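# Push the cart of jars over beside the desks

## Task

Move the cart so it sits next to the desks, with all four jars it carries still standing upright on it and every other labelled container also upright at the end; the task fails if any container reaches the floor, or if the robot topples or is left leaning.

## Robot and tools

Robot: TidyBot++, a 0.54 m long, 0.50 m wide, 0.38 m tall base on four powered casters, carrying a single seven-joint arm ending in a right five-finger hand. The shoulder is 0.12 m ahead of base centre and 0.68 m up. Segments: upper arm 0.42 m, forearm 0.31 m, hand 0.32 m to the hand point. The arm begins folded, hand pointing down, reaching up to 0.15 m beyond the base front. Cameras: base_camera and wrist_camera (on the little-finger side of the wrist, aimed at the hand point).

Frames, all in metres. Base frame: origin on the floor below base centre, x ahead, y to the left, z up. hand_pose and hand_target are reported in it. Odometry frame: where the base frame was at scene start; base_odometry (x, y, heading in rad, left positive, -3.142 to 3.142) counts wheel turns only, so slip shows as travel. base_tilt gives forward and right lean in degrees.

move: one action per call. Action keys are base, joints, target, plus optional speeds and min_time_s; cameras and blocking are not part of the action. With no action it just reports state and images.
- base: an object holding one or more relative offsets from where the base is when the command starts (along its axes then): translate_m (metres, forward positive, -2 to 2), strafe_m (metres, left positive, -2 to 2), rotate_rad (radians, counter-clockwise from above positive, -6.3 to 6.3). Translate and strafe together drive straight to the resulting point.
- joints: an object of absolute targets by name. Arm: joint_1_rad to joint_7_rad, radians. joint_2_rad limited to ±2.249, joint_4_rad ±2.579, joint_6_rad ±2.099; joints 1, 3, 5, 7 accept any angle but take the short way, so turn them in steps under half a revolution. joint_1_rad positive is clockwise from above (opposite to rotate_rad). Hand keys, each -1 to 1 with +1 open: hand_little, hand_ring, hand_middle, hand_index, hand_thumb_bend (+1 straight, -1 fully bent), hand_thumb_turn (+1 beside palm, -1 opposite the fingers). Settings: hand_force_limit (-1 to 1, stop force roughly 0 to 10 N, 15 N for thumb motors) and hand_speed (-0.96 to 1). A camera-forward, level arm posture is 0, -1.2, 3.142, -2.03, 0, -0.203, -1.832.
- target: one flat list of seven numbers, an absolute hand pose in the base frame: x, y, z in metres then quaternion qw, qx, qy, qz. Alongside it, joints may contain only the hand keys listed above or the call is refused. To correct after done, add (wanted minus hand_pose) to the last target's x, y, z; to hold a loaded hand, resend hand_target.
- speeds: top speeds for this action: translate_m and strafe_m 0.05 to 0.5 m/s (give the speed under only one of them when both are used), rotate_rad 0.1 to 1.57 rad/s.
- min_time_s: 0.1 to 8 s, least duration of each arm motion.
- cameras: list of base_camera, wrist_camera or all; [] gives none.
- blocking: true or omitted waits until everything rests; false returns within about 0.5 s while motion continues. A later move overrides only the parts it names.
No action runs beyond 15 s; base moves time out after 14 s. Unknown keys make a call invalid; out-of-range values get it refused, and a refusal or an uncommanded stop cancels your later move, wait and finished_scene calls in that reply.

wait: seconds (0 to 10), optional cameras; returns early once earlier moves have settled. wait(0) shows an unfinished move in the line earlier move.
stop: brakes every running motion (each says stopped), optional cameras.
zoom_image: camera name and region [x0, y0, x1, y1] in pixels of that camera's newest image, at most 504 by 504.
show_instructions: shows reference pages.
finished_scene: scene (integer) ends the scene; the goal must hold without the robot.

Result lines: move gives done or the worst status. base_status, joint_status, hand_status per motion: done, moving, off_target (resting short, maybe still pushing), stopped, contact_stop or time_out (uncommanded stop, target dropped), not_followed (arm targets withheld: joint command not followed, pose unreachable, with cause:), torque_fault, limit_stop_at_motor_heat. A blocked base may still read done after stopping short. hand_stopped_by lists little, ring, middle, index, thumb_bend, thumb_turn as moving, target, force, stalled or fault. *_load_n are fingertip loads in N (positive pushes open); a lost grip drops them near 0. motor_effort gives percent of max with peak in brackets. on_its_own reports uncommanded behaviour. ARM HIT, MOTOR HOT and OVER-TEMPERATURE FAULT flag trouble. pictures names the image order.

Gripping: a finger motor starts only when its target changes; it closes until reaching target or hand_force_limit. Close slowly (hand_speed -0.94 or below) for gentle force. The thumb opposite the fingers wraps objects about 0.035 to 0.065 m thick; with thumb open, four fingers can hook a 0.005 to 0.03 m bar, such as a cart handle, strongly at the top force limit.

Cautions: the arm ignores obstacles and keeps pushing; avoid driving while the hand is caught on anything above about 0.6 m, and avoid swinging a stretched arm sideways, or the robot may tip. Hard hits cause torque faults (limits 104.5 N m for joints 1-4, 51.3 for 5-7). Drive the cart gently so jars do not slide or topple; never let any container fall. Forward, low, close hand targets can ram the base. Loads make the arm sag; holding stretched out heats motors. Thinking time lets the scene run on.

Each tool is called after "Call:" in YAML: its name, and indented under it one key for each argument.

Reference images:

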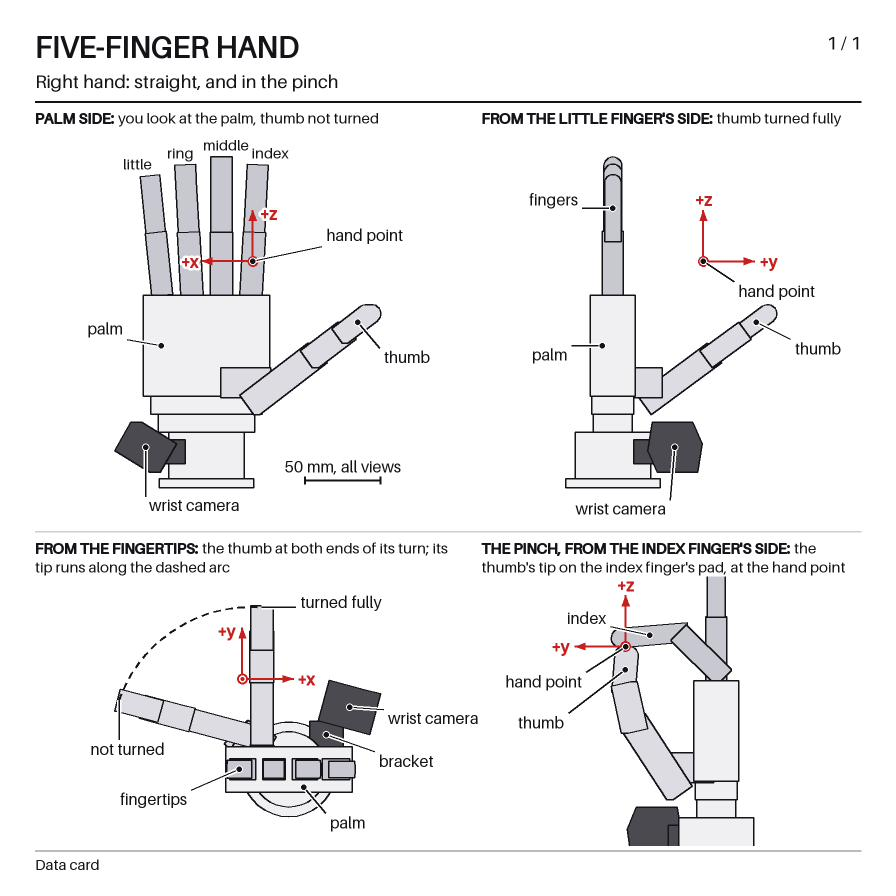

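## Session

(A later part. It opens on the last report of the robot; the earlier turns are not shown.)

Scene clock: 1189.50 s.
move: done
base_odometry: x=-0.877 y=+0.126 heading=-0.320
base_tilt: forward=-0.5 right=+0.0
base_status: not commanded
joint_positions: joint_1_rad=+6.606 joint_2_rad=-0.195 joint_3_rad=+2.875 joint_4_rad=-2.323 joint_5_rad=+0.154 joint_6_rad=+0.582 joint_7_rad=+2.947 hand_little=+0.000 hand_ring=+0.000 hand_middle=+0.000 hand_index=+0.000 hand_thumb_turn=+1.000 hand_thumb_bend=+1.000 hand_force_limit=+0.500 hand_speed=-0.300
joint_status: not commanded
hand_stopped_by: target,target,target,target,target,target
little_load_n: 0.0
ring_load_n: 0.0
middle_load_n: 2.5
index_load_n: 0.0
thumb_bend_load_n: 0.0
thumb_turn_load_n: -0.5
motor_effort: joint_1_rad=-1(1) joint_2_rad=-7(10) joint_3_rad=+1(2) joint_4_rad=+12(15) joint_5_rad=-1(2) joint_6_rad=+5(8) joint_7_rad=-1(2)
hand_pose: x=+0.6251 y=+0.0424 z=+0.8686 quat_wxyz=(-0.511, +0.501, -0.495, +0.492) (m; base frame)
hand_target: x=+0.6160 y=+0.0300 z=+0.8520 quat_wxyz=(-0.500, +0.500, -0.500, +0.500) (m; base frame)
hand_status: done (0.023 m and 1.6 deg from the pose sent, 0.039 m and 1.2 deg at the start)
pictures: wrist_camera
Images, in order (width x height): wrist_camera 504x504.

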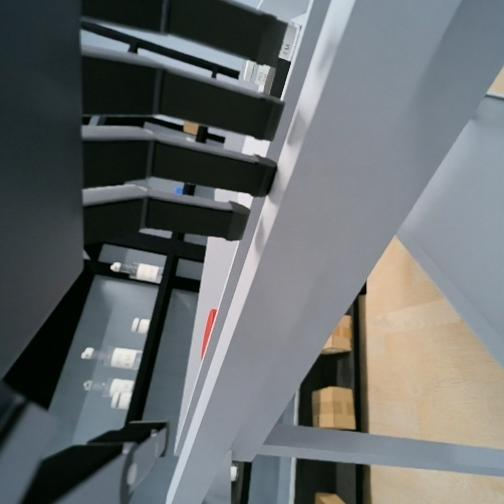

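Call:
move:
  target: [0.602,0.03,0.862,-0.5,0.5,-0.5,0.5]
  min_time_s: 1
  cameras: ["wrist_camera"]

Call:
move:
  target: [0.602,0.03,0.838,-0.5,0.5,-0.5,0.5]
  min_time_s: 1
  cameras: ["wrist_camera"]

Scene clock: 1200.07 s.
move: done
base_odometry: x=-0.877 y=+0.126 heading=-0.320
base_tilt: forward=-0.5 right=+0.0
base_status: not commanded
joint_positions: joint_1_rad=+6.669 joint_2_rad=-0.229 joint_3_rad=+2.870 joint_4_rad=-2.339 joint_5_rad=+0.186 joint_6_rad=+0.582 joint_7_rad=+2.927 hand_little=+0.000 hand_ring=+0.000 hand_middle=+0.000 hand_index=+0.000 hand_thumb_turn=+1.000 hand_thumb_bend=+1.000 hand_force_limit=+0.500 hand_speed=-0.300
joint_status: not commanded
hand_stopped_by: target,target,target,target,target,target
little_load_n: 0.0
ring_load_n: 0.0
middle_load_n: 0.0
index_load_n: 0.0
thumb_bend_load_n: 0.5
thumb_turn_load_n: 0.0
motor_effort: joint_1_rad=+0(1) joint_2_rad=-8(9) joint_3_rad=+1(2) joint_4_rad=+14(15) joint_5_rad=-2(3) joint_6_rad=+7(8) joint_7_rad=-1(1)
hand_pose: x=+0.6166 y=+0.0203 z=+0.8733 quat_wxyz=(-0.499, +0.492, -0.498, +0.511) (m; base frame)
hand_target: x=+0.6020 y=+0.0300 z=+0.8620 quat_wxyz=(-0.500, +0.500, -0.500, +0.500) (m; base frame)
hand_status: done (0.021 m and 1.5 deg from the pose sent, 0.027 m and 1.6 deg at the start)
pictures: wrist_camera
Images, in order (width x height): wrist_camera 504x504.

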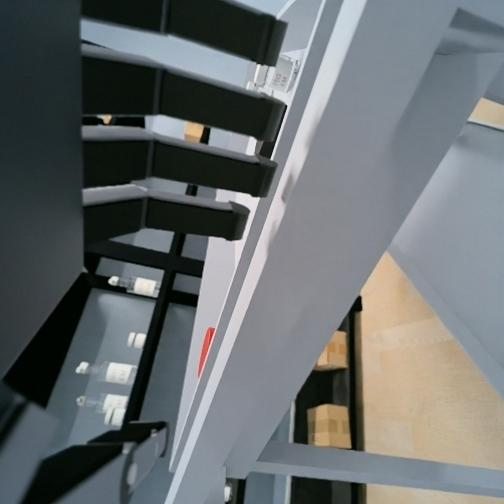

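Scene clock: 1201.37 s.
move: done
base_odometry: x=-0.877 y=+0.126 heading=-0.320
base_tilt: forward=-0.5 right=+0.1
base_status: not commanded
joint_positions: joint_1_rad=+6.641 joint_2_rad=-0.229 joint_3_rad=+2.885 joint_4_rad=-2.384 joint_5_rad=+0.167 joint_6_rad=+0.640 joint_7_rad=+2.939 hand_little=+0.000 hand_ring=+0.000 hand_middle=+0.000 hand_index=+0.000 hand_thumb_turn=+1.000 hand_thumb_bend=+1.000 hand_force_limit=+0.500 hand_speed=-0.300
joint_status: not commanded
hand_stopped_by: target,target,target,target,target,target
little_load_n: 0.0
ring_load_n: 0.0
middle_load_n: 2.5
index_load_n: 0.0
thumb_bend_load_n: 0.0
thumb_turn_load_n: 0.0
motor_effort: joint_1_rad=-1(2) joint_2_rad=-6(8) joint_3_rad=+0(2) joint_4_rad=+11(14) joint_5_rad=-1(2) joint_6_rad=+4(7) joint_7_rad=-1(2)
hand_pose: x=+0.6095 y=+0.0266 z=+0.8676 quat_wxyz=(-0.509, +0.488, -0.494, +0.509) (m; base frame)
hand_target: x=+0.6020 y=+0.0300 z=+0.8380 quat_wxyz=(-0.500, +0.500, -0.500, +0.500) (m; base frame)
hand_status: done (0.031 m and 2.1 deg from the pose sent, 0.039 m and 1.5 deg at the start)
pictures: wrist_camera
Images, in order (width x height): wrist_camera 504x504.

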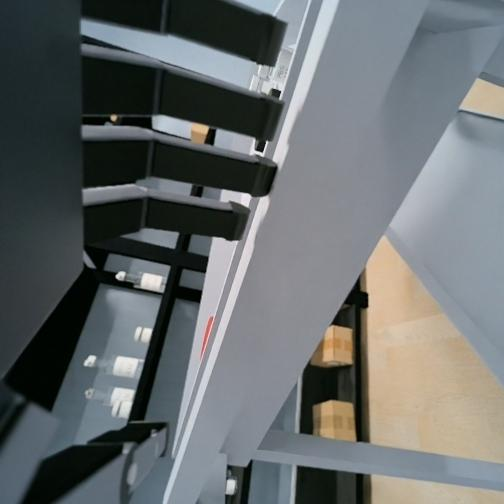

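Call:
zoom_image:
  camera: "wrist_camera"
  region: [202, 82, 352, 232]

Scaled by 3.360 from the camera's 504x504 image, which has a finer 720x720 frame.

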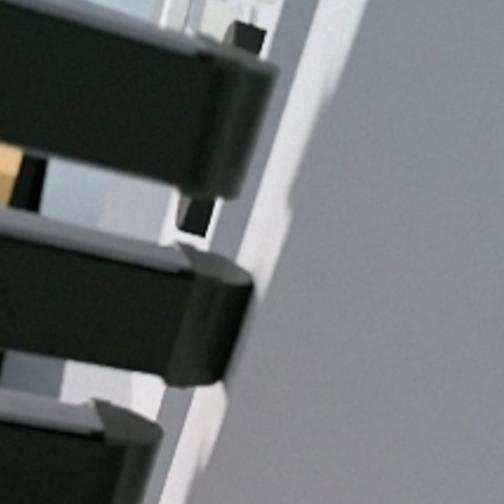

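Call:
move:
  target: [0.62,0.03,0.878,-0.5,0.5,-0.5,0.5]
  min_time_s: 1

Call:
move:
  target: [0.64,0.03,0.86,-0.5,0.5,-0.5,0.5]
  min_time_s: 1
  cameras: ["wrist_camera"]

Call:
zoom_image:
  camera: "wrist_camera"
  region: [202, 82, 352, 232]

Scene clock: 1225.00 s.
move: done
base_odometry: x=-0.877 y=+0.126 heading=-0.320
base_tilt: forward=-0.4 right=+0.0
base_status: not commanded
joint_positions: joint_1_rad=+6.666 joint_2_rad=-0.229 joint_3_rad=+2.859 joint_4_rad=-2.324 joint_5_rad=+0.185 joint_6_rad=+0.576 joint_7_rad=+2.927 hand_little=+0.000 hand_ring=+0.000 hand_middle=+0.000 hand_index=+0.000 hand_thumb_turn=+1.000 hand_thumb_bend=+1.000 hand_force_limit=+0.500 hand_speed=-0.300
joint_status: not commanded
hand_stopped_by: target,target,target,target,target,target
little_load_n: 0.0
ring_load_n: 0.0
middle_load_n: -0.5
index_load_n: 0.0
thumb_bend_load_n: 0.0
thumb_turn_load_n: 0.0
motor_effort: joint_1_rad=+0(2) joint_2_rad=-7(9) joint_3_rad=+2(2) joint_4_rad=+14(15) joint_5_rad=-2(3) joint_6_rad=+7(8) joint_7_rad=+0(2)
hand_pose: x=+0.6194 y=+0.0273 z=+0.8800 quat_wxyz=(-0.504, +0.493, -0.492, +0.510) (m; base frame)
hand_target: x=+0.6200 y=+0.0300 z=+0.8780 quat_wxyz=(-0.500, +0.500, -0.500, +0.500) (m; base frame)
hand_status: done (0.003 m and 1.7 deg from the pose sent, 0.015 m and 2.1 deg at the start)
pictures: none

Scene clock: 1226.33 s.
move: done
base_odometry: x=-0.877 y=+0.126 heading=-0.320
base_tilt: forward=-0.5 right=+0.0
base_status: not commanded
joint_positions: joint_1_rad=+6.561 joint_2_rad=-0.179 joint_3_rad=+2.913 joint_4_rad=-2.317 joint_5_rad=+0.128 joint_6_rad=+0.581 joint_7_rad=+2.986 hand_little=+0.000 hand_ring=+0.000 hand_middle=+0.000 hand_index=+0.000 hand_thumb_turn=+1.000 hand_thumb_bend=+1.000 hand_force_limit=+0.500 hand_speed=-0.300
joint_status: not commanded
hand_stopped_by: target,target,target,target,target,target
little_load_n: 0.0
ring_load_n: 0.0
middle_load_n: 2.0
index_load_n: 0.0
thumb_bend_load_n: 0.0
thumb_turn_load_n: 0.0
motor_effort: joint_1_rad=+0(1) joint_2_rad=-8(9) joint_3_rad=+1(2) joint_4_rad=+12(15) joint_5_rad=-1(3) joint_6_rad=+5(8) joint_7_rad=+0(1)
hand_pose: x=+0.6296 y=+0.0385 z=+0.8664 quat_wxyz=(-0.507, +0.502, -0.497, +0.494) (m; base frame)
hand_target: x=+0.6400 y=+0.0300 z=+0.8600 quat_wxyz=(-0.500, +0.500, -0.500, +0.500) (m; base frame)
hand_status: done (0.015 m and 1.1 deg from the pose sent, 0.029 m and 1.7 deg at the start)
pictures: wrist_camera
Images, in order (width x height): wrist_camera 504x504.

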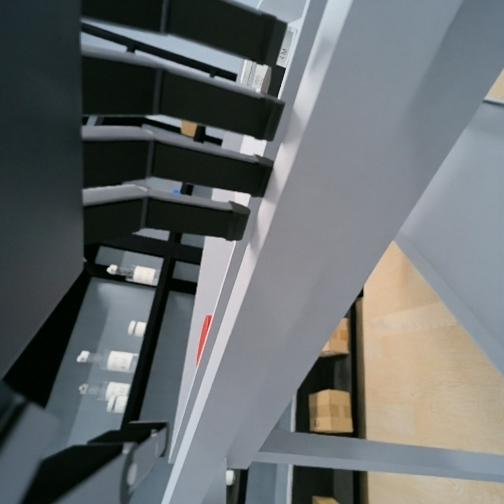

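Scaled by 3.360 from the camera's 504x504 image, which has a finer 720x720 frame.

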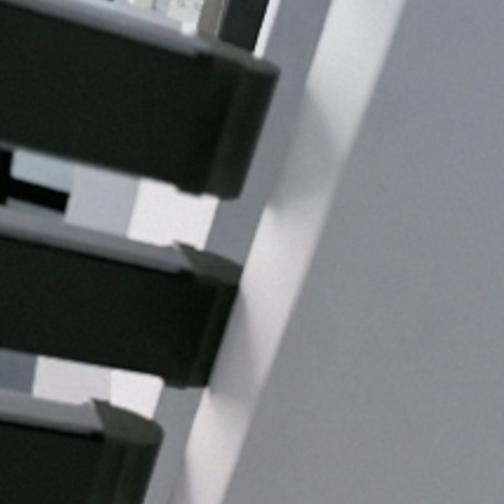

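Call:
zoom_image:
  camera: "wrist_camera"
  region: [152, 152, 404, 404]

Scaled by 2.000 from the camera's 504x504 image, which has a finer 720x720 frame.

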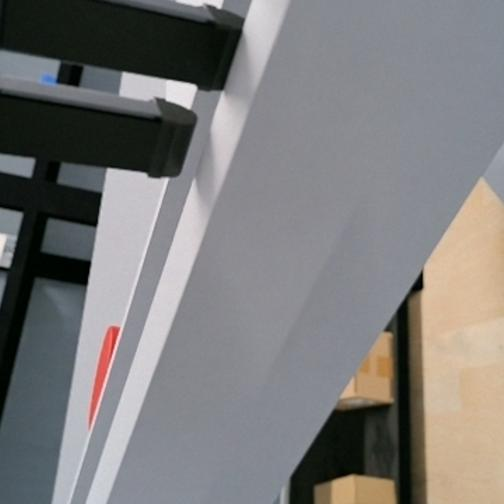

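Call:
move:
  target: [0.65,0.025,0.88,-0.5,0.5,-0.5,0.5]
  min_time_s: 1

Call:
move:
  target: [0.655,0.025,0.858,-0.5,0.5,-0.5,0.5]
  min_time_s: 1
  cameras: ["wrist_camera"]

Call:
zoom_image:
  camera: "wrist_camera"
  region: [152, 152, 404, 404]

Scene clock: 1251.80 s.
move: done
base_odometry: x=-0.877 y=+0.126 heading=-0.320
base_tilt: forward=-0.5 right=+0.1
base_status: not commanded
joint_positions: joint_1_rad=+6.561 joint_2_rad=-0.172 joint_3_rad=+2.913 joint_4_rad=-2.265 joint_5_rad=+0.128 joint_6_rad=+0.579 joint_7_rad=+2.986 hand_little=+0.000 hand_ring=+0.000 hand_middle=+0.000 hand_index=+0.000 hand_thumb_turn=+1.000 hand_thumb_bend=+1.000 hand_force_limit=+0.500 hand_speed=-0.300
joint_status: not commanded
hand_stopped_by: target,target,target,target,target,target
little_load_n: -0.5
ring_load_n: 0.0
middle_load_n: 0.0
index_load_n: 0.0
thumb_bend_load_n: 0.0
thumb_turn_load_n: 0.0
motor_effort: joint_1_rad=-1(1) joint_2_rad=-10(10) joint_3_rad=+1(1) joint_4_rad=+15(15) joint_5_rad=-1(2) joint_6_rad=+7(8) joint_7_rad=+0(2)
hand_pose: x=+0.6422 y=+0.0385 z=+0.8929 quat_wxyz=(-0.518, +0.491, -0.485, +0.505) (m; base frame)
hand_target: x=+0.6500 y=+0.0250 z=+0.8800 quat_wxyz=(-0.500, +0.500, -0.500, +0.500) (m; base frame)
hand_status: done (0.020 m and 2.9 deg from the pose sent, 0.028 m and 1.1 deg at the start)
pictures: none

Scene clock: 1253.10 s.
move: done
base_odometry: x=-0.877 y=+0.126 heading=-0.320
base_tilt: forward=-0.4 right=+0.0
base_status: not commanded
joint_positions: joint_1_rad=+6.476 joint_2_rad=-0.126 joint_3_rad=+2.998 joint_4_rad=-2.265 joint_5_rad=+0.123 joint_6_rad=+0.579 joint_7_rad=+3.008 hand_little=+0.000 hand_ring=+0.000 hand_middle=+0.000 hand_index=+0.000 hand_thumb_turn=+1.000 hand_thumb_bend=+1.000 hand_force_limit=+0.500 hand_speed=-0.300
joint_status: not commanded
hand_stopped_by: target,target,target,target,target,target
little_load_n: 0.0
ring_load_n: 0.0
middle_load_n: 0.0
index_load_n: 0.0
thumb_bend_load_n: 0.0
thumb_turn_load_n: -0.5
motor_effort: joint_1_rad=+0(1) joint_2_rad=-11(12) joint_3_rad=+1(1) joint_4_rad=+15(15) joint_5_rad=-2(2) joint_6_rad=+7(8) joint_7_rad=-1(1)
hand_pose: x=+0.6516 y=+0.0326 z=+0.8715 quat_wxyz=(-0.509, +0.500, -0.497, +0.494) (m; base frame)
hand_target: x=+0.6550 y=+0.0250 z=+0.8580 quat_wxyz=(-0.500, +0.500, -0.500, +0.500) (m; base frame)
hand_status: done (0.016 m and 1.3 deg from the pose sent, 0.040 m and 2.9 deg at the start)
pictures: wrist_camera
Images, in order (width x height): wrist_camera 504x504.

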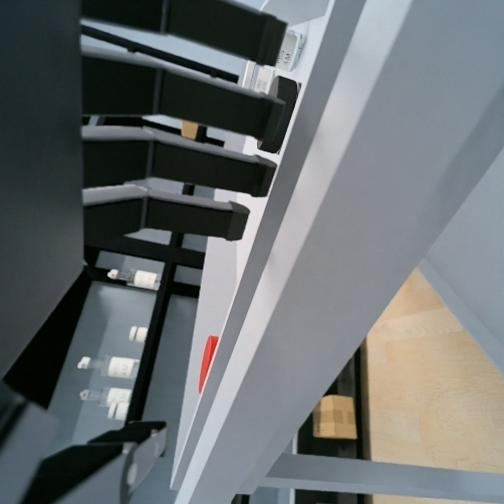

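Scaled by 2.000 from the camera's 504x504 image, which has a finer 720x720 frame.

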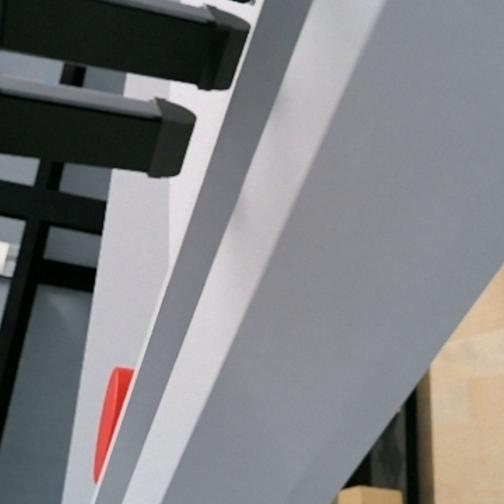

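Call:
move:
  target: [0.64,0.028,0.88,-0.485,0.485,-0.515,0.515]
  min_time_s: 1

Call:
move:
  target: [0.64,0.028,0.855,-0.485,0.485,-0.515,0.515]
  min_time_s: 1
  cameras: ["wrist_camera"]

Call:
zoom_image:
  camera: "wrist_camera"
  region: [202, 82, 352, 232]

Scene clock: 1280.93 s.
move: done
base_odometry: x=-0.877 y=+0.126 heading=-0.320
base_tilt: forward=-0.5 right=+0.0
base_status: not commanded
joint_positions: joint_1_rad=+6.813 joint_2_rad=-0.165 joint_3_rad=+2.653 joint_4_rad=-2.265 joint_5_rad=+0.034 joint_6_rad=+0.565 joint_7_rad=+3.008 hand_little=+0.000 hand_ring=+0.000 hand_middle=+0.000 hand_index=+0.000 hand_thumb_turn=+1.000 hand_thumb_bend=+1.000 hand_force_limit=+0.500 hand_speed=-0.300
joint_status: not commanded
hand_stopped_by: target,target,target,target,target,target
little_load_n: 0.0
ring_load_n: 0.0
middle_load_n: 0.0
index_load_n: 0.0
thumb_bend_load_n: 0.0
thumb_turn_load_n: 0.0
motor_effort: joint_1_rad=+0(1) joint_2_rad=-8(12) joint_3_rad=+2(2) joint_4_rad=+14(15) joint_5_rad=-2(2) joint_6_rad=+8(8) joint_7_rad=-1(2)
hand_pose: x=+0.6452 y=+0.0359 z=+0.8781 quat_wxyz=(-0.504, +0.482, -0.510, +0.504) (m; base frame)
hand_target: x=+0.6400 y=+0.0280 z=+0.8800 quat_wxyz=(-0.485, +0.485, -0.515, +0.515) (m; base frame)
hand_status: done (0.010 m and 2.6 deg from the pose sent, 0.015 m and 4.5 deg at the start)
pictures: none

Scene clock: 1282.23 s.
move: done
base_odometry: x=-0.877 y=+0.126 heading=-0.320
base_tilt: forward=-0.5 right=+0.0
base_status: not commanded
joint_positions: joint_1_rad=+6.624 joint_2_rad=-0.161 joint_3_rad=+2.780 joint_4_rad=-2.284 joint_5_rad=-0.088 joint_6_rad=+0.569 joint_7_rad=+3.147 hand_little=+0.000 hand_ring=+0.000 hand_middle=+0.000 hand_index=+0.000 hand_thumb_turn=+1.000 hand_thumb_bend=+1.000 hand_force_limit=+0.500 hand_speed=-0.300
joint_status: not commanded
hand_stopped_by: target,target,target,target,target,target
little_load_n: 0.0
ring_load_n: 0.0
middle_load_n: 0.0
index_load_n: 0.0
thumb_bend_load_n: 0.5
thumb_turn_load_n: 0.0
motor_effort: joint_1_rad=-1(1) joint_2_rad=-10(10) joint_3_rad=+1(2) joint_4_rad=+15(15) joint_5_rad=-1(2) joint_6_rad=+7(8) joint_7_rad=+0(1)
hand_pose: x=+0.6407 y=+0.0410 z=+0.8714 quat_wxyz=(-0.497, +0.487, -0.509, +0.506) (m; base frame)
hand_target: x=+0.6400 y=+0.0280 z=+0.8550 quat_wxyz=(-0.485, +0.485, -0.515, +0.515) (m; base frame)
hand_status: done (0.021 m and 1.9 deg from the pose sent, 0.025 m and 2.6 deg at the start)
pictures: wrist_camera
Images, in order (width x height): wrist_camera 504x504.

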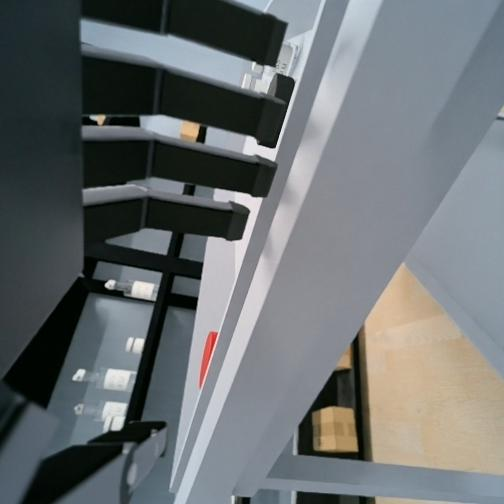

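Scaled by 3.360 from the camera's 504x504 image, which has a finer 720x720 frame.

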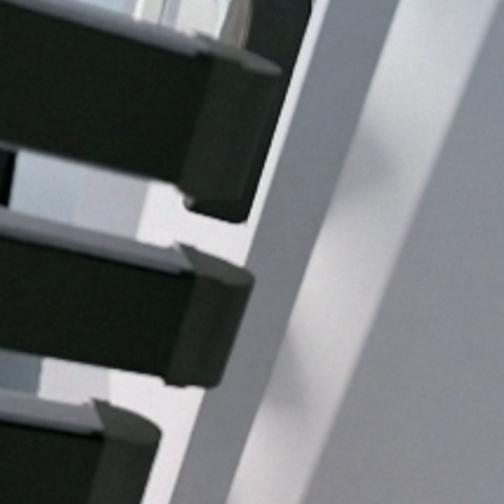

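Call:
move:
  target: [0.632,0.022,0.848,-0.485,0.485,-0.515,0.515]
  min_time_s: 1
  cameras: ["wrist_camera"]

Call:
zoom_image:
  camera: "wrist_camera"
  region: [202, 82, 352, 232]

Scene clock: 1314.50 s.
move: done
base_odometry: x=-0.877 y=+0.126 heading=-0.320
base_tilt: forward=-0.4 right=+0.0
base_status: not commanded
joint_positions: joint_1_rad=+6.624 joint_2_rad=-0.161 joint_3_rad=+2.804 joint_4_rad=-2.314 joint_5_rad=-0.090 joint_6_rad=+0.582 joint_7_rad=+3.149 hand_little=+0.000 hand_ring=+0.000 hand_middle=+0.000 hand_index=+0.000 hand_thumb_turn=+1.000 hand_thumb_bend=+1.000 hand_force_limit=+0.500 hand_speed=-0.300
joint_status: not commanded
hand_stopped_by: target,target,target,target,target,target
little_load_n: 0.0
ring_load_n: 1.5
middle_load_n: 0.0
index_load_n: 0.0
thumb_bend_load_n: 0.0
thumb_turn_load_n: -0.5
motor_effort: joint_1_rad=+0(1) joint_2_rad=-10(11) joint_3_rad=+2(2) joint_4_rad=+14(15) joint_5_rad=-1(2) joint_6_rad=+7(8) joint_7_rad=-1(1)
hand_pose: x=+0.6354 y=+0.0270 z=+0.8590 quat_wxyz=(-0.487, +0.484, -0.519, +0.508) (m; base frame)
hand_target: x=+0.6320 y=+0.0220 z=+0.8480 quat_wxyz=(-0.485, +0.485, -0.515, +0.515) (m; base frame)
hand_status: done (0.013 m and 1.0 deg from the pose sent, 0.031 m and 1.9 deg at the start)
pictures: wrist_camera
Images, in order (width x height): wrist_camera 504x504.

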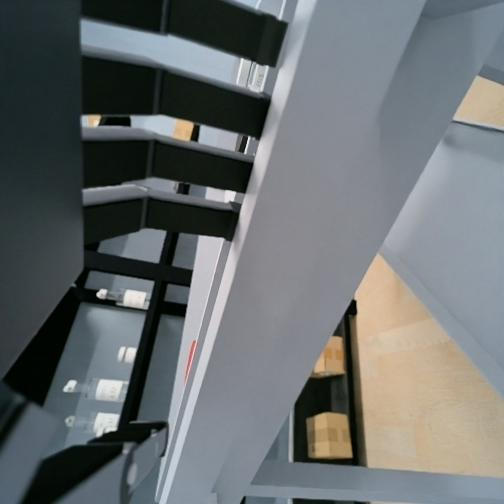

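Scaled by 3.360 from the camera's 504x504 image, which has a finer 720x720 frame.

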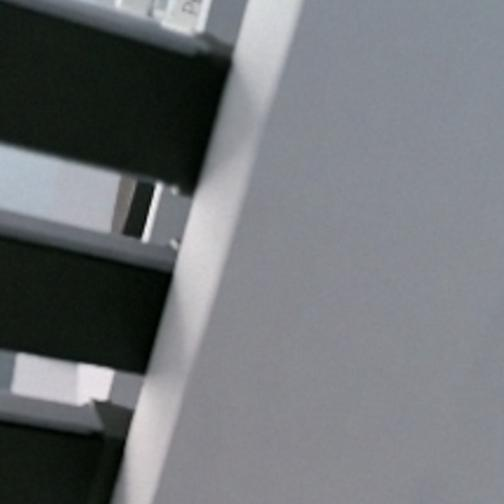

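Call:
move:
  cameras: ["wrist_camera","base_camera"]

Scene clock: 1352.73 s.
base_odometry: x=-0.877 y=+0.126 heading=-0.320
base_tilt: forward=-0.4 right=+0.0
base_status: not commanded
joint_positions: joint_1_rad=+6.624 joint_2_rad=-0.161 joint_3_rad=+2.804 joint_4_rad=-2.314 joint_5_rad=-0.090 joint_6_rad=+0.582 joint_7_rad=+3.149 hand_little=+0.000 hand_ring=+0.000 hand_middle=+0.000 hand_index=+0.000 hand_thumb_turn=+1.000 hand_thumb_bend=+1.000 hand_force_limit=+0.500 hand_speed=-0.300
joint_status: not commanded
hand_stopped_by: target,target,target,target,target,target
little_load_n: 0.0
ring_load_n: 1.5
middle_load_n: 0.0
index_load_n: 0.0
thumb_bend_load_n: 0.0
thumb_turn_load_n: -0.5
motor_effort: joint_1_rad=+0(1) joint_2_rad=-10(11) joint_3_rad=+2(2) joint_4_rad=+14(15) joint_5_rad=-1(2) joint_6_rad=+7(8) joint_7_rad=-1(1)
hand_pose: x=+0.6354 y=+0.0270 z=+0.8589 quat_wxyz=(-0.487, +0.484, -0.519, +0.508) (m; base frame)
hand_target: x=+0.6320 y=+0.0220 z=+0.8480 quat_wxyz=(-0.485, +0.485, -0.515, +0.515) (m; base frame)
hand_status: done (0.012 m and 1.0 deg from the pose sent, 0.031 m and 1.9 deg at the start)
pictures: base_camera, wrist_camera
Images, in order (width x height): base_camera 644x364, wrist_camera 504x504.

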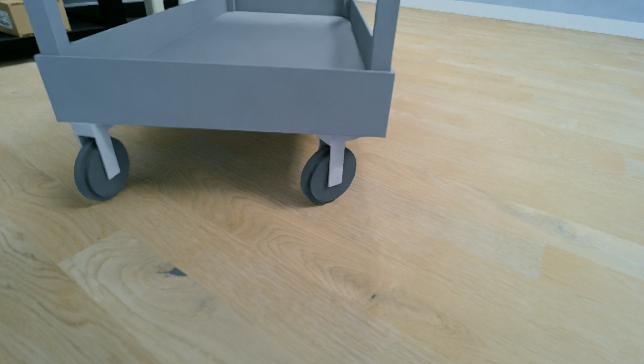

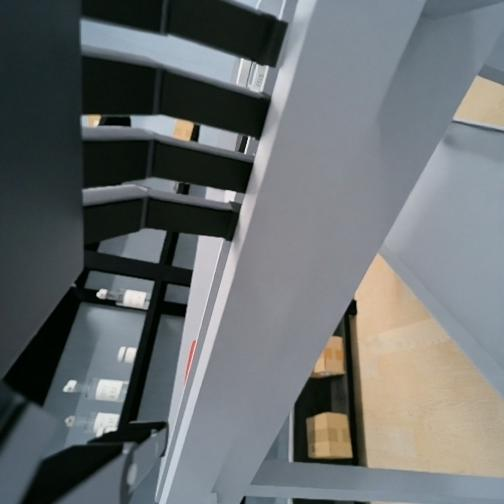

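Call:
move:
  target: [0.632, 0.022, 0.824, -0.485, 0.485, -0.515, 0.515]
  min_time_s: 1.5
  cameras: ["wrist_camera"]

Call:
move:
  target: [0.630, 0.020, 0.808, -0.485, 0.485, -0.515, 0.515]
  min_time_s: 1.5
  cameras: ["wrist_camera"]

Scene clock: 1360.93 s.
move: done
base_odometry: x=-0.877 y=+0.126 heading=-0.320
base_tilt: forward=-0.4 right=+0.0
base_status: not commanded
joint_positions: joint_1_rad=+6.452 joint_2_rad=-0.122 joint_3_rad=+2.949 joint_4_rad=-2.369 joint_5_rad=-0.090 joint_6_rad=+0.712 joint_7_rad=+3.167 hand_little=+0.000 hand_ring=+0.000 hand_middle=+0.000 hand_index=+0.000 hand_thumb_turn=+1.000 hand_thumb_bend=+1.000 hand_force_limit=+0.500 hand_speed=-0.300
joint_status: not commanded
hand_stopped_by: target,target,target,target,target,target
little_load_n: 2.0
ring_load_n: 0.5
middle_load_n: 0.0
index_load_n: 0.0
thumb_bend_load_n: 0.0
thumb_turn_load_n: 0.0
motor_effort: joint_1_rad=+0(1) joint_2_rad=-10(11) joint_3_rad=+0(2) joint_4_rad=+12(14) joint_5_rad=-1(2) joint_6_rad=+6(8) joint_7_rad=-1(1)
hand_pose: x=+0.6358 y=+0.0316 z=+0.8531 quat_wxyz=(-0.505, +0.477, -0.506, +0.512) (m; base frame)
hand_target: x=+0.6320 y=+0.0220 z=+0.8240 quat_wxyz=(-0.485, +0.485, -0.515, +0.515) (m; base frame)
hand_status: done (0.031 m and 2.7 deg from the pose sent, 0.035 m and 1.0 deg at the start)
pictures: wrist_camera
Images, in order (width x height): wrist_camera 504x504.

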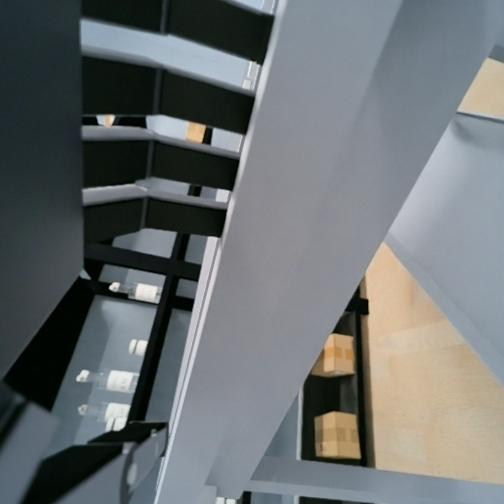

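Scene clock: 1362.73 s.
move: done
base_odometry: x=-0.877 y=+0.126 heading=-0.320
base_tilt: forward=-0.5 right=+0.0
base_status: not commanded
joint_positions: joint_1_rad=+6.364 joint_2_rad=-0.084 joint_3_rad=+3.028 joint_4_rad=-2.405 joint_5_rad=-0.090 joint_6_rad=+0.797 joint_7_rad=+3.167 hand_little=+0.000 hand_ring=+0.000 hand_middle=+0.000 hand_index=+0.000 hand_thumb_turn=+1.000 hand_thumb_bend=+1.000 hand_force_limit=+0.500 hand_speed=-0.300
joint_status: not commanded
hand_stopped_by: target,target,target,target,target,target
little_load_n: 3.0
ring_load_n: 0.5
middle_load_n: 0.0
index_load_n: 0.0
thumb_bend_load_n: 0.0
thumb_turn_load_n: -0.5
motor_effort: joint_1_rad=+0(1) joint_2_rad=-11(11) joint_3_rad=+1(1) joint_4_rad=+10(12) joint_5_rad=-2(2) joint_6_rad=+5(6) joint_7_rad=-1(2)
hand_pose: x=+0.6376 y=+0.0323 z=+0.8423 quat_wxyz=(-0.511, +0.473, -0.503, +0.511) (m; base frame)
hand_target: x=+0.6300 y=+0.0200 z=+0.8080 quat_wxyz=(-0.485, +0.485, -0.515, +0.515) (m; base frame)
hand_status: done (0.037 m and 3.6 deg from the pose sent, 0.047 m and 2.7 deg at the start)
pictures: wrist_camera
Images, in order (width x height): wrist_camera 504x504.

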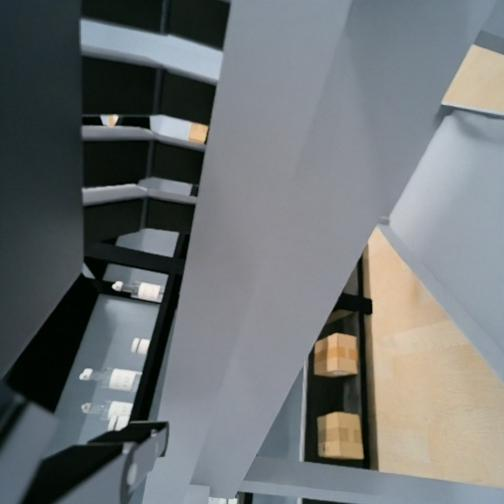

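Call:
move:
  target: [0.628, 0.018, 0.795, -0.485, 0.485, -0.515, 0.515]
  min_time_s: 1.5
  cameras: ["wrist_camera"]

Call:
move:
  joints: {"hand_thumb_turn": -1, "hand_force_limit": 0.3, "hand_speed": -0.6}
  cameras: ["wrist_camera"]

Scene clock: 1370.57 s.
move: off_target
base_odometry: x=-0.877 y=+0.126 heading=-0.320
base_tilt: forward=-0.4 right=+0.1
base_status: not commanded
joint_positions: joint_1_rad=+6.304 joint_2_rad=-0.056 joint_3_rad=+3.085 joint_4_rad=-2.432 joint_5_rad=-0.090 joint_6_rad=+0.872 joint_7_rad=+3.167 hand_little=+0.000 hand_ring=+0.000 hand_middle=+0.000 hand_index=+0.000 hand_thumb_turn=+1.000 hand_thumb_bend=+1.000 hand_force_limit=+0.500 hand_speed=-0.300
joint_status: not commanded
hand_stopped_by: target,target,target,target,target,target
little_load_n: 4.0
ring_load_n: 0.5
middle_load_n: 0.0
index_load_n: 0.0
thumb_bend_load_n: 0.0
thumb_turn_load_n: -0.5
motor_effort: joint_1_rad=+0(1) joint_2_rad=-10(11) joint_3_rad=+1(1) joint_4_rad=+7(10) joint_5_rad=-2(3) joint_6_rad=+4(5) joint_7_rad=-1(1)
hand_pose: x=+0.6384 y=+0.0308 z=+0.8371 quat_wxyz=(-0.516, +0.467, -0.499, +0.516) (m; base frame)
hand_target: x=+0.6280 y=+0.0180 z=+0.7950 quat_wxyz=(-0.485, +0.485, -0.515, +0.515) (m; base frame)
hand_status: off_target (0.045 m and 4.5 deg from the pose sent, 0.050 m and 3.6 deg at the start)
pictures: wrist_camera
Images, in order (width x height): wrist_camera 504x504.

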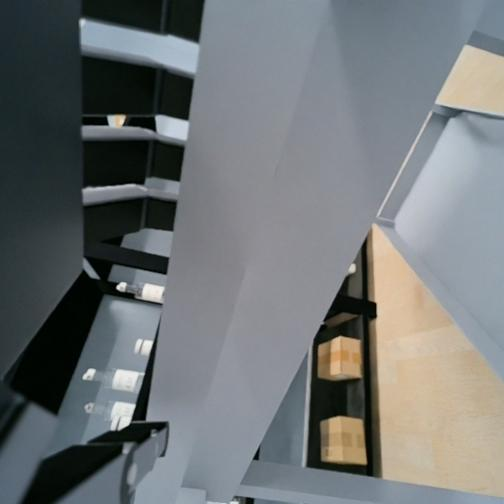

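Scene clock: 1373.63 s.
move: done
base_odometry: x=-0.877 y=+0.126 heading=-0.320
base_tilt: forward=-0.4 right=+0.0
base_status: not commanded
joint_positions: joint_1_rad=+6.304 joint_2_rad=-0.056 joint_3_rad=+3.085 joint_4_rad=-2.433 joint_5_rad=-0.090 joint_6_rad=+0.872 joint_7_rad=+3.167 hand_little=+0.000 hand_ring=+0.000 hand_middle=+0.000 hand_index=+0.000 hand_thumb_turn=-1.000 hand_thumb_bend=+1.000 hand_force_limit=+0.300 hand_speed=-0.600
joint_status: all done
hand_stopped_by: target,target,target,target,target,target
little_load_n: 4.0
ring_load_n: 0.5
middle_load_n: 0.0
index_load_n: 0.0
thumb_bend_load_n: 0.0
thumb_turn_load_n: 0.0
motor_effort: joint_1_rad=+1(1) joint_2_rad=-10(11) joint_3_rad=+1(2) joint_4_rad=+8(8) joint_5_rad=-2(3) joint_6_rad=+4(4) joint_7_rad=-2(2)
hand_pose: x=+0.6384 y=+0.0308 z=+0.8371 quat_wxyz=(-0.516, +0.467, -0.499, +0.516) (m; base frame)
hand_target: x=+0.6280 y=+0.0180 z=+0.7950 quat_wxyz=(-0.485, +0.485, -0.515, +0.515) (m; base frame)
hand_status: not commanded
pictures: wrist_camera
Images, in order (width x height): wrist_camera 504x504.

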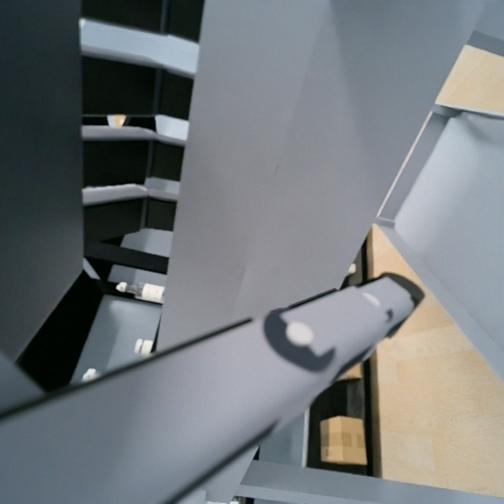

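Call:
move:
  joints: {"hand_thumb_bend": -0.6, "hand_little": -0.8, "hand_ring": -0.8, "hand_middle": -0.8, "hand_index": -0.8, "hand_force_limit": 0.5, "hand_speed": -0.85}
  cameras: ["wrist_camera"]

Scene clock: 1386.67 s.
move: off_target
base_odometry: x=-0.876 y=+0.126 heading=-0.320
base_tilt: forward=-0.5 right=+0.0
base_status: not commanded
joint_positions: joint_1_rad=+6.302 joint_2_rad=-0.034 joint_3_rad=+3.090 joint_4_rad=-2.457 joint_5_rad=-0.090 joint_6_rad=+0.878 joint_7_rad=+3.183 hand_little=-0.800 hand_ring=-0.799 hand_middle=-0.799 hand_index=-0.799 hand_thumb_turn=-1.000 hand_thumb_bend=+0.499 hand_force_limit=+0.500 hand_speed=-0.850
joint_status: hand_thumb_bend off_target (ended at +0.499, target -0.600); the others done
hand_stopped_by: target,target,target,target,force,target
little_load_n: 1.5
ring_load_n: 3.0
middle_load_n: 2.0
index_load_n: 2.5
thumb_bend_load_n: 11.5
thumb_turn_load_n: 2.5
motor_effort: joint_1_rad=+0(1) joint_2_rad=-13(15) joint_3_rad=+1(2) joint_4_rad=+10(12) joint_5_rad=-3(4) joint_6_rad=+6(9) joint_7_rad=-4(4)
hand_pose: x=+0.6354 y=+0.0283 z=+0.8139 quat_wxyz=(-0.501, +0.481, -0.507, +0.511) (m; base frame)
hand_target: x=+0.6280 y=+0.0180 z=+0.7950 quat_wxyz=(-0.485, +0.485, -0.515, +0.515) (m; base frame)
hand_status: not commanded
pictures: wrist_camera
Images, in order (width x height): wrist_camera 504x504.

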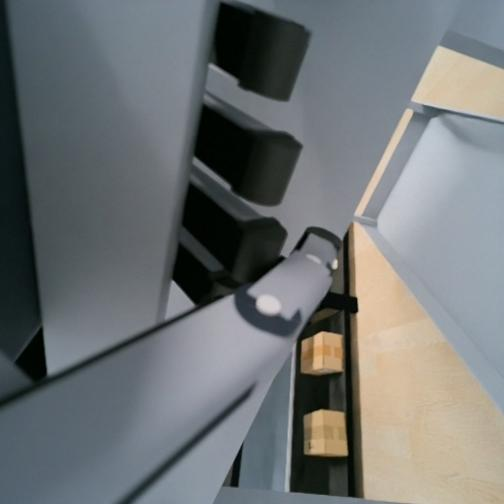

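Call:
move:
  base: {"translate_m": 0.316, "strafe_m": 0.20, "rotate_rad": -0.15}
  speeds: {"translate_m": 0.18, "rotate_rad": 0.1}
  cameras: ["base_camera", "wrist_camera"]

Scene clock: 1429.73 s.
move: done
base_odometry: x=-0.513 y=+0.217 heading=-0.471
base_tilt: forward=-0.5 right=+0.1
base_status: done
joint_positions: joint_1_rad=+6.307 joint_2_rad=-0.043 joint_3_rad=+3.118 joint_4_rad=-2.470 joint_5_rad=-0.092 joint_6_rad=+0.885 joint_7_rad=+3.183 hand_little=-0.799 hand_ring=-0.799 hand_middle=-0.799 hand_index=-0.799 hand_thumb_turn=-1.000 hand_thumb_bend=+0.499 hand_force_limit=+0.500 hand_speed=-0.850
joint_status: not commanded
hand_stopped_by: target,target,target,target,force,target
little_load_n: 2.0
ring_load_n: 0.0
middle_load_n: 1.0
index_load_n: 0.0
thumb_bend_load_n: 11.0
thumb_turn_load_n: 2.0
motor_effort: joint_1_rad=-3(6) joint_2_rad=-9(13) joint_3_rad=-1(5) joint_4_rad=+8(20) joint_5_rad=+0(5) joint_6_rad=+3(8) joint_7_rad=-2(3)
hand_pose: x=+0.6318 y=+0.0102 z=+0.8141 quat_wxyz=(-0.493, +0.470, -0.515, +0.520) (m; base frame)
hand_target: x=+0.6280 y=+0.0180 z=+0.7950 quat_wxyz=(-0.485, +0.485, -0.515, +0.515) (m; base frame)
hand_status: not commanded
pictures: base_camera, wrist_camera
Images, in order (width x height): base_camera 644x364, wrist_camera 504x504.

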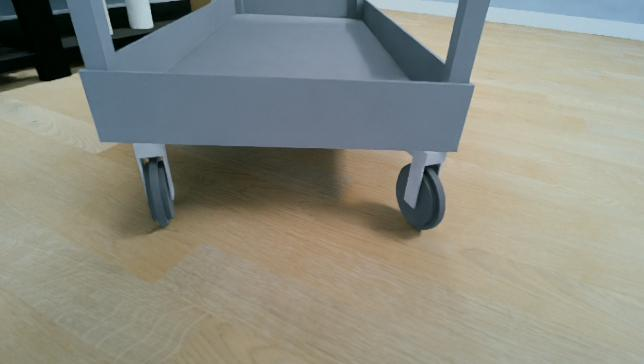

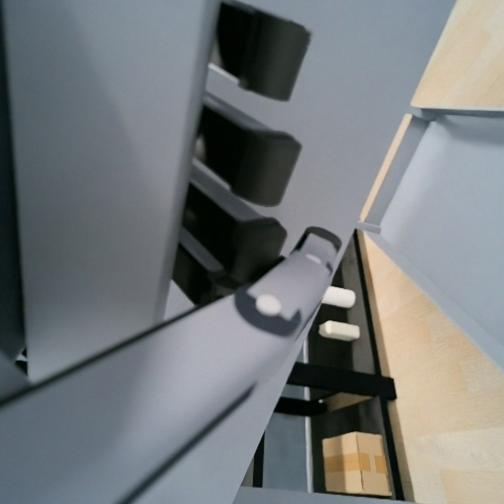

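Call:
move:
  base: {"translate_m": 0.328, "strafe_m": 0.268, "rotate_rad": -0.2}
  speeds: {"translate_m": 0.2, "rotate_rad": 0.1}
  cameras: ["base_camera"]

Call:
move:
  base: {"translate_m": 0.328, "strafe_m": 0.268, "rotate_rad": -0.2}
  speeds: {"translate_m": 0.2, "rotate_rad": 0.1}
  cameras: ["base_camera", "wrist_camera"]

Scene clock: 1439.17 s.
move: done
base_odometry: x=-0.099 y=+0.307 heading=-0.672
base_tilt: forward=-0.4 right=+0.0
base_status: done
joint_positions: joint_1_rad=+6.300 joint_2_rad=-0.045 joint_3_rad=+3.110 joint_4_rad=-2.472 joint_5_rad=-0.092 joint_6_rad=+0.886 joint_7_rad=+3.183 hand_little=-0.799 hand_ring=-0.799 hand_middle=-0.799 hand_index=-0.799 hand_thumb_turn=-1.000 hand_thumb_bend=+0.499 hand_force_limit=+0.500 hand_speed=-0.850
joint_status: not commanded
hand_stopped_by: target,target,target,target,force,target
little_load_n: 4.0
ring_load_n: 1.0
middle_load_n: 1.5
index_load_n: 0.0
thumb_bend_load_n: 11.0
thumb_turn_load_n: 2.0
motor_effort: joint_1_rad=-1(3) joint_2_rad=-9(12) joint_3_rad=+0(2) joint_4_rad=+7(16) joint_5_rad=-1(3) joint_6_rad=+3(5) joint_7_rad=-2(2)
hand_pose: x=+0.6306 y=+0.0182 z=+0.8141 quat_wxyz=(-0.497, +0.474, -0.511, +0.516) (m; base frame)
hand_target: x=+0.6280 y=+0.0180 z=+0.7950 quat_wxyz=(-0.485, +0.485, -0.515, +0.515) (m; base frame)
hand_status: not commanded
pictures: base_camera
Images, in order (width x height): base_camera 644x364.

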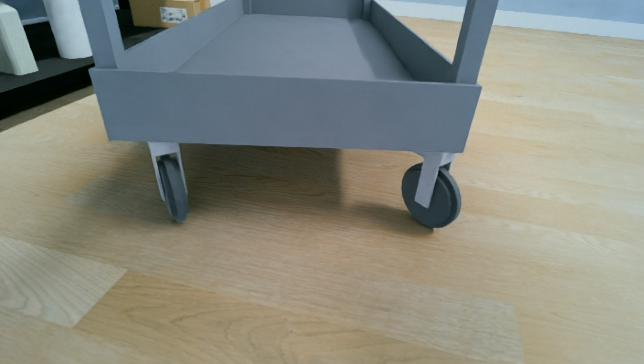

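Scene clock: 1442.10 s.
move: done
base_odometry: x=+0.324 y=+0.312 heading=-0.872
base_tilt: forward=-0.4 right=+0.0
base_status: done
joint_positions: joint_1_rad=+6.292 joint_2_rad=-0.044 joint_3_rad=+3.103 joint_4_rad=-2.471 joint_5_rad=-0.092 joint_6_rad=+0.888 joint_7_rad=+3.183 hand_little=-0.799 hand_ring=-0.799 hand_middle=-0.799 hand_index=-0.799 hand_thumb_turn=-1.000 hand_thumb_bend=+0.499 hand_force_limit=+0.500 hand_speed=-0.850
joint_status: not commanded
hand_stopped_by: target,target,target,target,force,target
little_load_n: 2.5
ring_load_n: 1.0
middle_load_n: 1.5
index_load_n: 0.0
thumb_bend_load_n: 11.0
thumb_turn_load_n: 2.0
motor_effort: joint_1_rad=-1(2) joint_2_rad=-8(13) joint_3_rad=+0(3) joint_4_rad=+8(19) joint_5_rad=-1(4) joint_6_rad=+4(6) joint_7_rad=-2(2)
hand_pose: x=+0.6306 y=+0.0259 z=+0.8141 quat_wxyz=(-0.501, +0.478, -0.507, +0.513) (m; base frame)
hand_target: x=+0.6280 y=+0.0180 z=+0.7950 quat_wxyz=(-0.485, +0.485, -0.515, +0.515) (m; base frame)
hand_status: not commanded
pictures: base_camera, wrist_camera
Images, in order (width x height): base_camera 644x364, wrist_camera 504x504.

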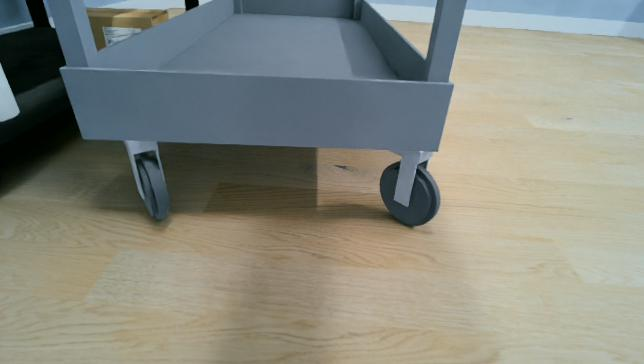

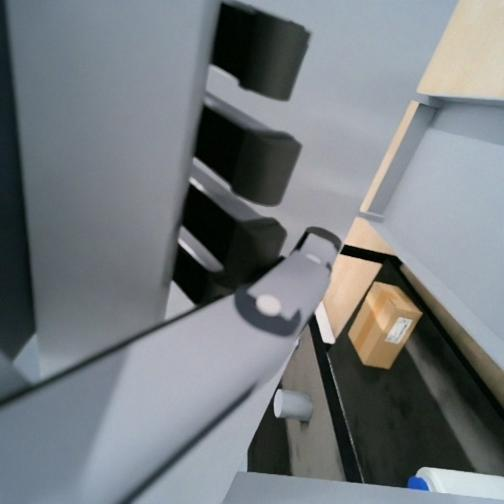

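Call:
move:
  base: {"translate_m": 0.7, "strafe_m": -0.02}
  speeds: {"translate_m": 0.2}
  cameras: ["base_camera"]

Call:
move:
  base: {"translate_m": 0.067, "strafe_m": -0.443, "rotate_rad": 0.3}
  speeds: {"translate_m": 0.15, "rotate_rad": 0.1}
  cameras: ["base_camera", "wrist_camera"]

Scene clock: 1478.57 s.
move: done
base_odometry: x=+0.759 y=-0.237 heading=-0.872
base_tilt: forward=-0.4 right=+0.0
base_status: done
joint_positions: joint_1_rad=+6.280 joint_2_rad=-0.036 joint_3_rad=+3.089 joint_4_rad=-2.465 joint_5_rad=-0.092 joint_6_rad=+0.889 joint_7_rad=+3.183 hand_little=-0.799 hand_ring=-0.799 hand_middle=-0.799 hand_index=-0.799 hand_thumb_turn=-1.000 hand_thumb_bend=+0.499 hand_force_limit=+0.500 hand_speed=-0.850
joint_status: not commanded
hand_stopped_by: target,target,target,target,force,target
little_load_n: 2.0
ring_load_n: 2.5
middle_load_n: 1.5
index_load_n: 0.0
thumb_bend_load_n: 11.0
thumb_turn_load_n: 2.0
motor_effort: joint_1_rad=+2(6) joint_2_rad=-8(16) joint_3_rad=+3(6) joint_4_rad=+9(21) joint_5_rad=-4(7) joint_6_rad=+4(6) joint_7_rad=-1(2)
hand_pose: x=+0.6325 y=+0.0387 z=+0.8141 quat_wxyz=(-0.507, +0.484, -0.501, +0.507) (m; base frame)
hand_target: x=+0.6280 y=+0.0180 z=+0.7950 quat_wxyz=(-0.485, +0.485, -0.515, +0.515) (m; base frame)
hand_status: not commanded
pictures: base_camera
Images, in order (width x height): base_camera 644x364.

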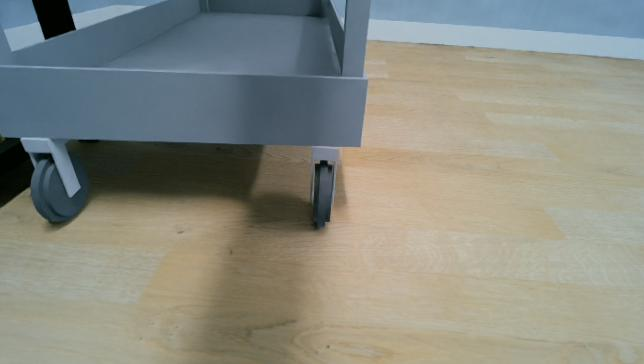

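Scene clock: 1482.17 s.
move: done
base_odometry: x=+0.463 y=-0.573 heading=-0.571
base_tilt: forward=-0.5 right=+0.0
base_status: done
joint_positions: joint_1_rad=+6.287 joint_2_rad=-0.036 joint_3_rad=+3.100 joint_4_rad=-2.465 joint_5_rad=-0.092 joint_6_rad=+0.889 joint_7_rad=+3.183 hand_little=-0.800 hand_ring=-0.799 hand_middle=-0.799 hand_index=-0.799 hand_thumb_turn=-1.000 hand_thumb_bend=+0.499 hand_force_limit=+0.500 hand_speed=-0.850
joint_status: not commanded
hand_stopped_by: target,target,target,target,force,target
little_load_n: 0.0
ring_load_n: 0.0
middle_load_n: 1.5
index_load_n: 0.0
thumb_bend_load_n: 11.5
thumb_turn_load_n: 2.0
motor_effort: joint_1_rad=-1(6) joint_2_rad=-8(12) joint_3_rad=+0(6) joint_4_rad=+9(10) joint_5_rad=-1(6) joint_6_rad=+4(5) joint_7_rad=-1(2)
hand_pose: x=+0.6333 y=+0.0299 z=+0.8142 quat_wxyz=(-0.503, +0.480, -0.505, +0.511) (m; base frame)
hand_target: x=+0.6280 y=+0.0180 z=+0.7950 quat_wxyz=(-0.485, +0.485, -0.515, +0.515) (m; base frame)
hand_status: not commanded
pictures: base_camera, wrist_camera
Images, in order (width x height): base_camera 644x364, wrist_camera 504x504.

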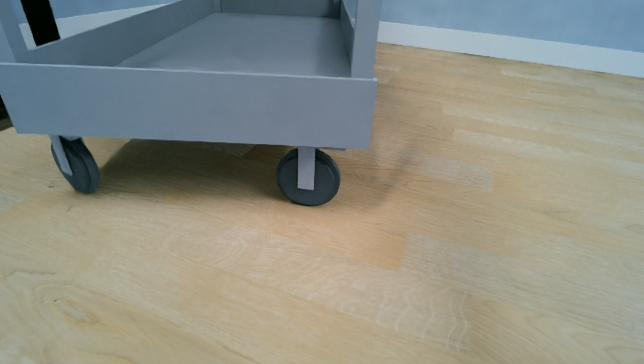

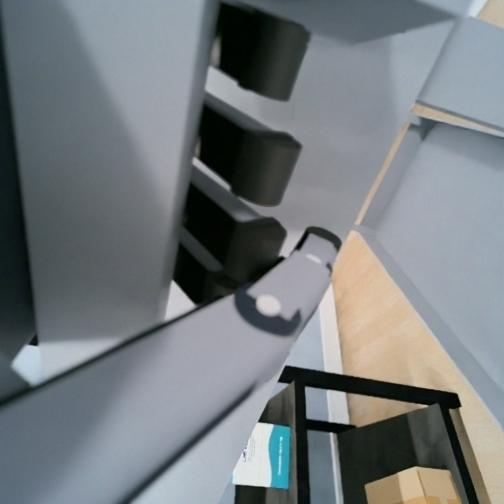

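Call:
move:
  base: {"translate_m": 0.067, "strafe_m": -0.443, "rotate_rad": 0.3}
  speeds: {"translate_m": 0.2, "rotate_rad": 0.13}
  cameras: ["base_camera"]

Call:
move:
  base: {"translate_m": 0.067, "strafe_m": -0.443, "rotate_rad": 0.3}
  speeds: {"translate_m": 0.2, "rotate_rad": 0.13}
  cameras: ["base_camera", "wrist_camera"]

Scene clock: 1507.50 s.
move: done
base_odometry: x=+0.280 y=-0.982 heading=-0.270
base_tilt: forward=-0.5 right=+0.1
base_status: done
joint_positions: joint_1_rad=+6.286 joint_2_rad=-0.036 joint_3_rad=+3.099 joint_4_rad=-2.466 joint_5_rad=-0.092 joint_6_rad=+0.889 joint_7_rad=+3.183 hand_little=-0.800 hand_ring=-0.799 hand_middle=-0.799 hand_index=-0.799 hand_thumb_turn=-1.000 hand_thumb_bend=+0.499 hand_force_limit=+0.500 hand_speed=-0.850
joint_status: not commanded
hand_stopped_by: target,target,target,target,force,target
little_load_n: 0.0
ring_load_n: 0.0
middle_load_n: 1.5
index_load_n: 0.0
thumb_bend_load_n: 11.0
thumb_turn_load_n: 2.0
motor_effort: joint_1_rad=+0(4) joint_2_rad=-8(10) joint_3_rad=+1(5) joint_4_rad=+8(13) joint_5_rad=-1(5) joint_6_rad=+4(5) joint_7_rad=-2(2)
hand_pose: x=+0.6330 y=+0.0311 z=+0.8141 quat_wxyz=(-0.504, +0.480, -0.505, +0.511) (m; base frame)
hand_target: x=+0.6280 y=+0.0180 z=+0.7950 quat_wxyz=(-0.485, +0.485, -0.515, +0.515) (m; base frame)
hand_status: not commanded
pictures: base_camera
Images, in order (width x height): base_camera 644x364.

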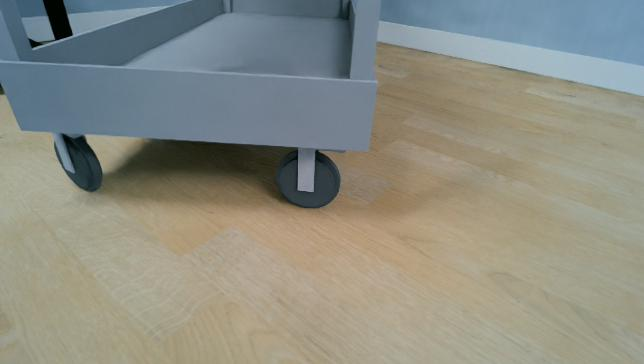

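Scene clock: 1510.53 s.
move: done
base_odometry: x=+0.226 y=-1.427 heading=+0.031
base_tilt: forward=-0.5 right=+0.1
base_status: done
joint_positions: joint_1_rad=+6.287 joint_2_rad=-0.037 joint_3_rad=+3.100 joint_4_rad=-2.466 joint_5_rad=-0.092 joint_6_rad=+0.889 joint_7_rad=+3.183 hand_little=-0.800 hand_ring=-0.799 hand_middle=-0.799 hand_index=-0.799 hand_thumb_turn=-1.000 hand_thumb_bend=+0.499 hand_force_limit=+0.500 hand_speed=-0.850
joint_status: not commanded
hand_stopped_by: target,target,target,target,force,target
little_load_n: 0.0
ring_load_n: 0.0
middle_load_n: 1.5
index_load_n: 0.0
thumb_bend_load_n: 11.0
thumb_turn_load_n: 2.0
motor_effort: joint_1_rad=-1(4) joint_2_rad=-7(10) joint_3_rad=+0(6) joint_4_rad=+8(12) joint_5_rad=-1(5) joint_6_rad=+3(5) joint_7_rad=-2(2)
hand_pose: x=+0.6329 y=+0.0297 z=+0.8141 quat_wxyz=(-0.503, +0.480, -0.505, +0.511) (m; base frame)
hand_target: x=+0.6280 y=+0.0180 z=+0.7950 quat_wxyz=(-0.485, +0.485, -0.515, +0.515) (m; base frame)
hand_status: not commanded
pictures: base_camera, wrist_camera
Images, in order (width x height): base_camera 644x364, wrist_camera 504x504.

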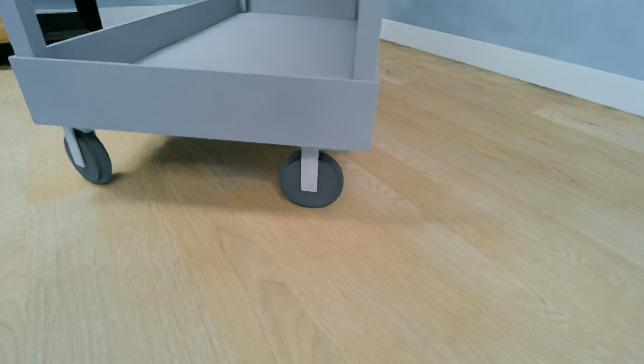

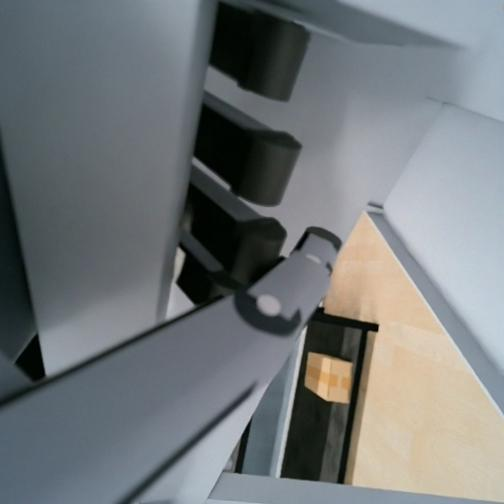

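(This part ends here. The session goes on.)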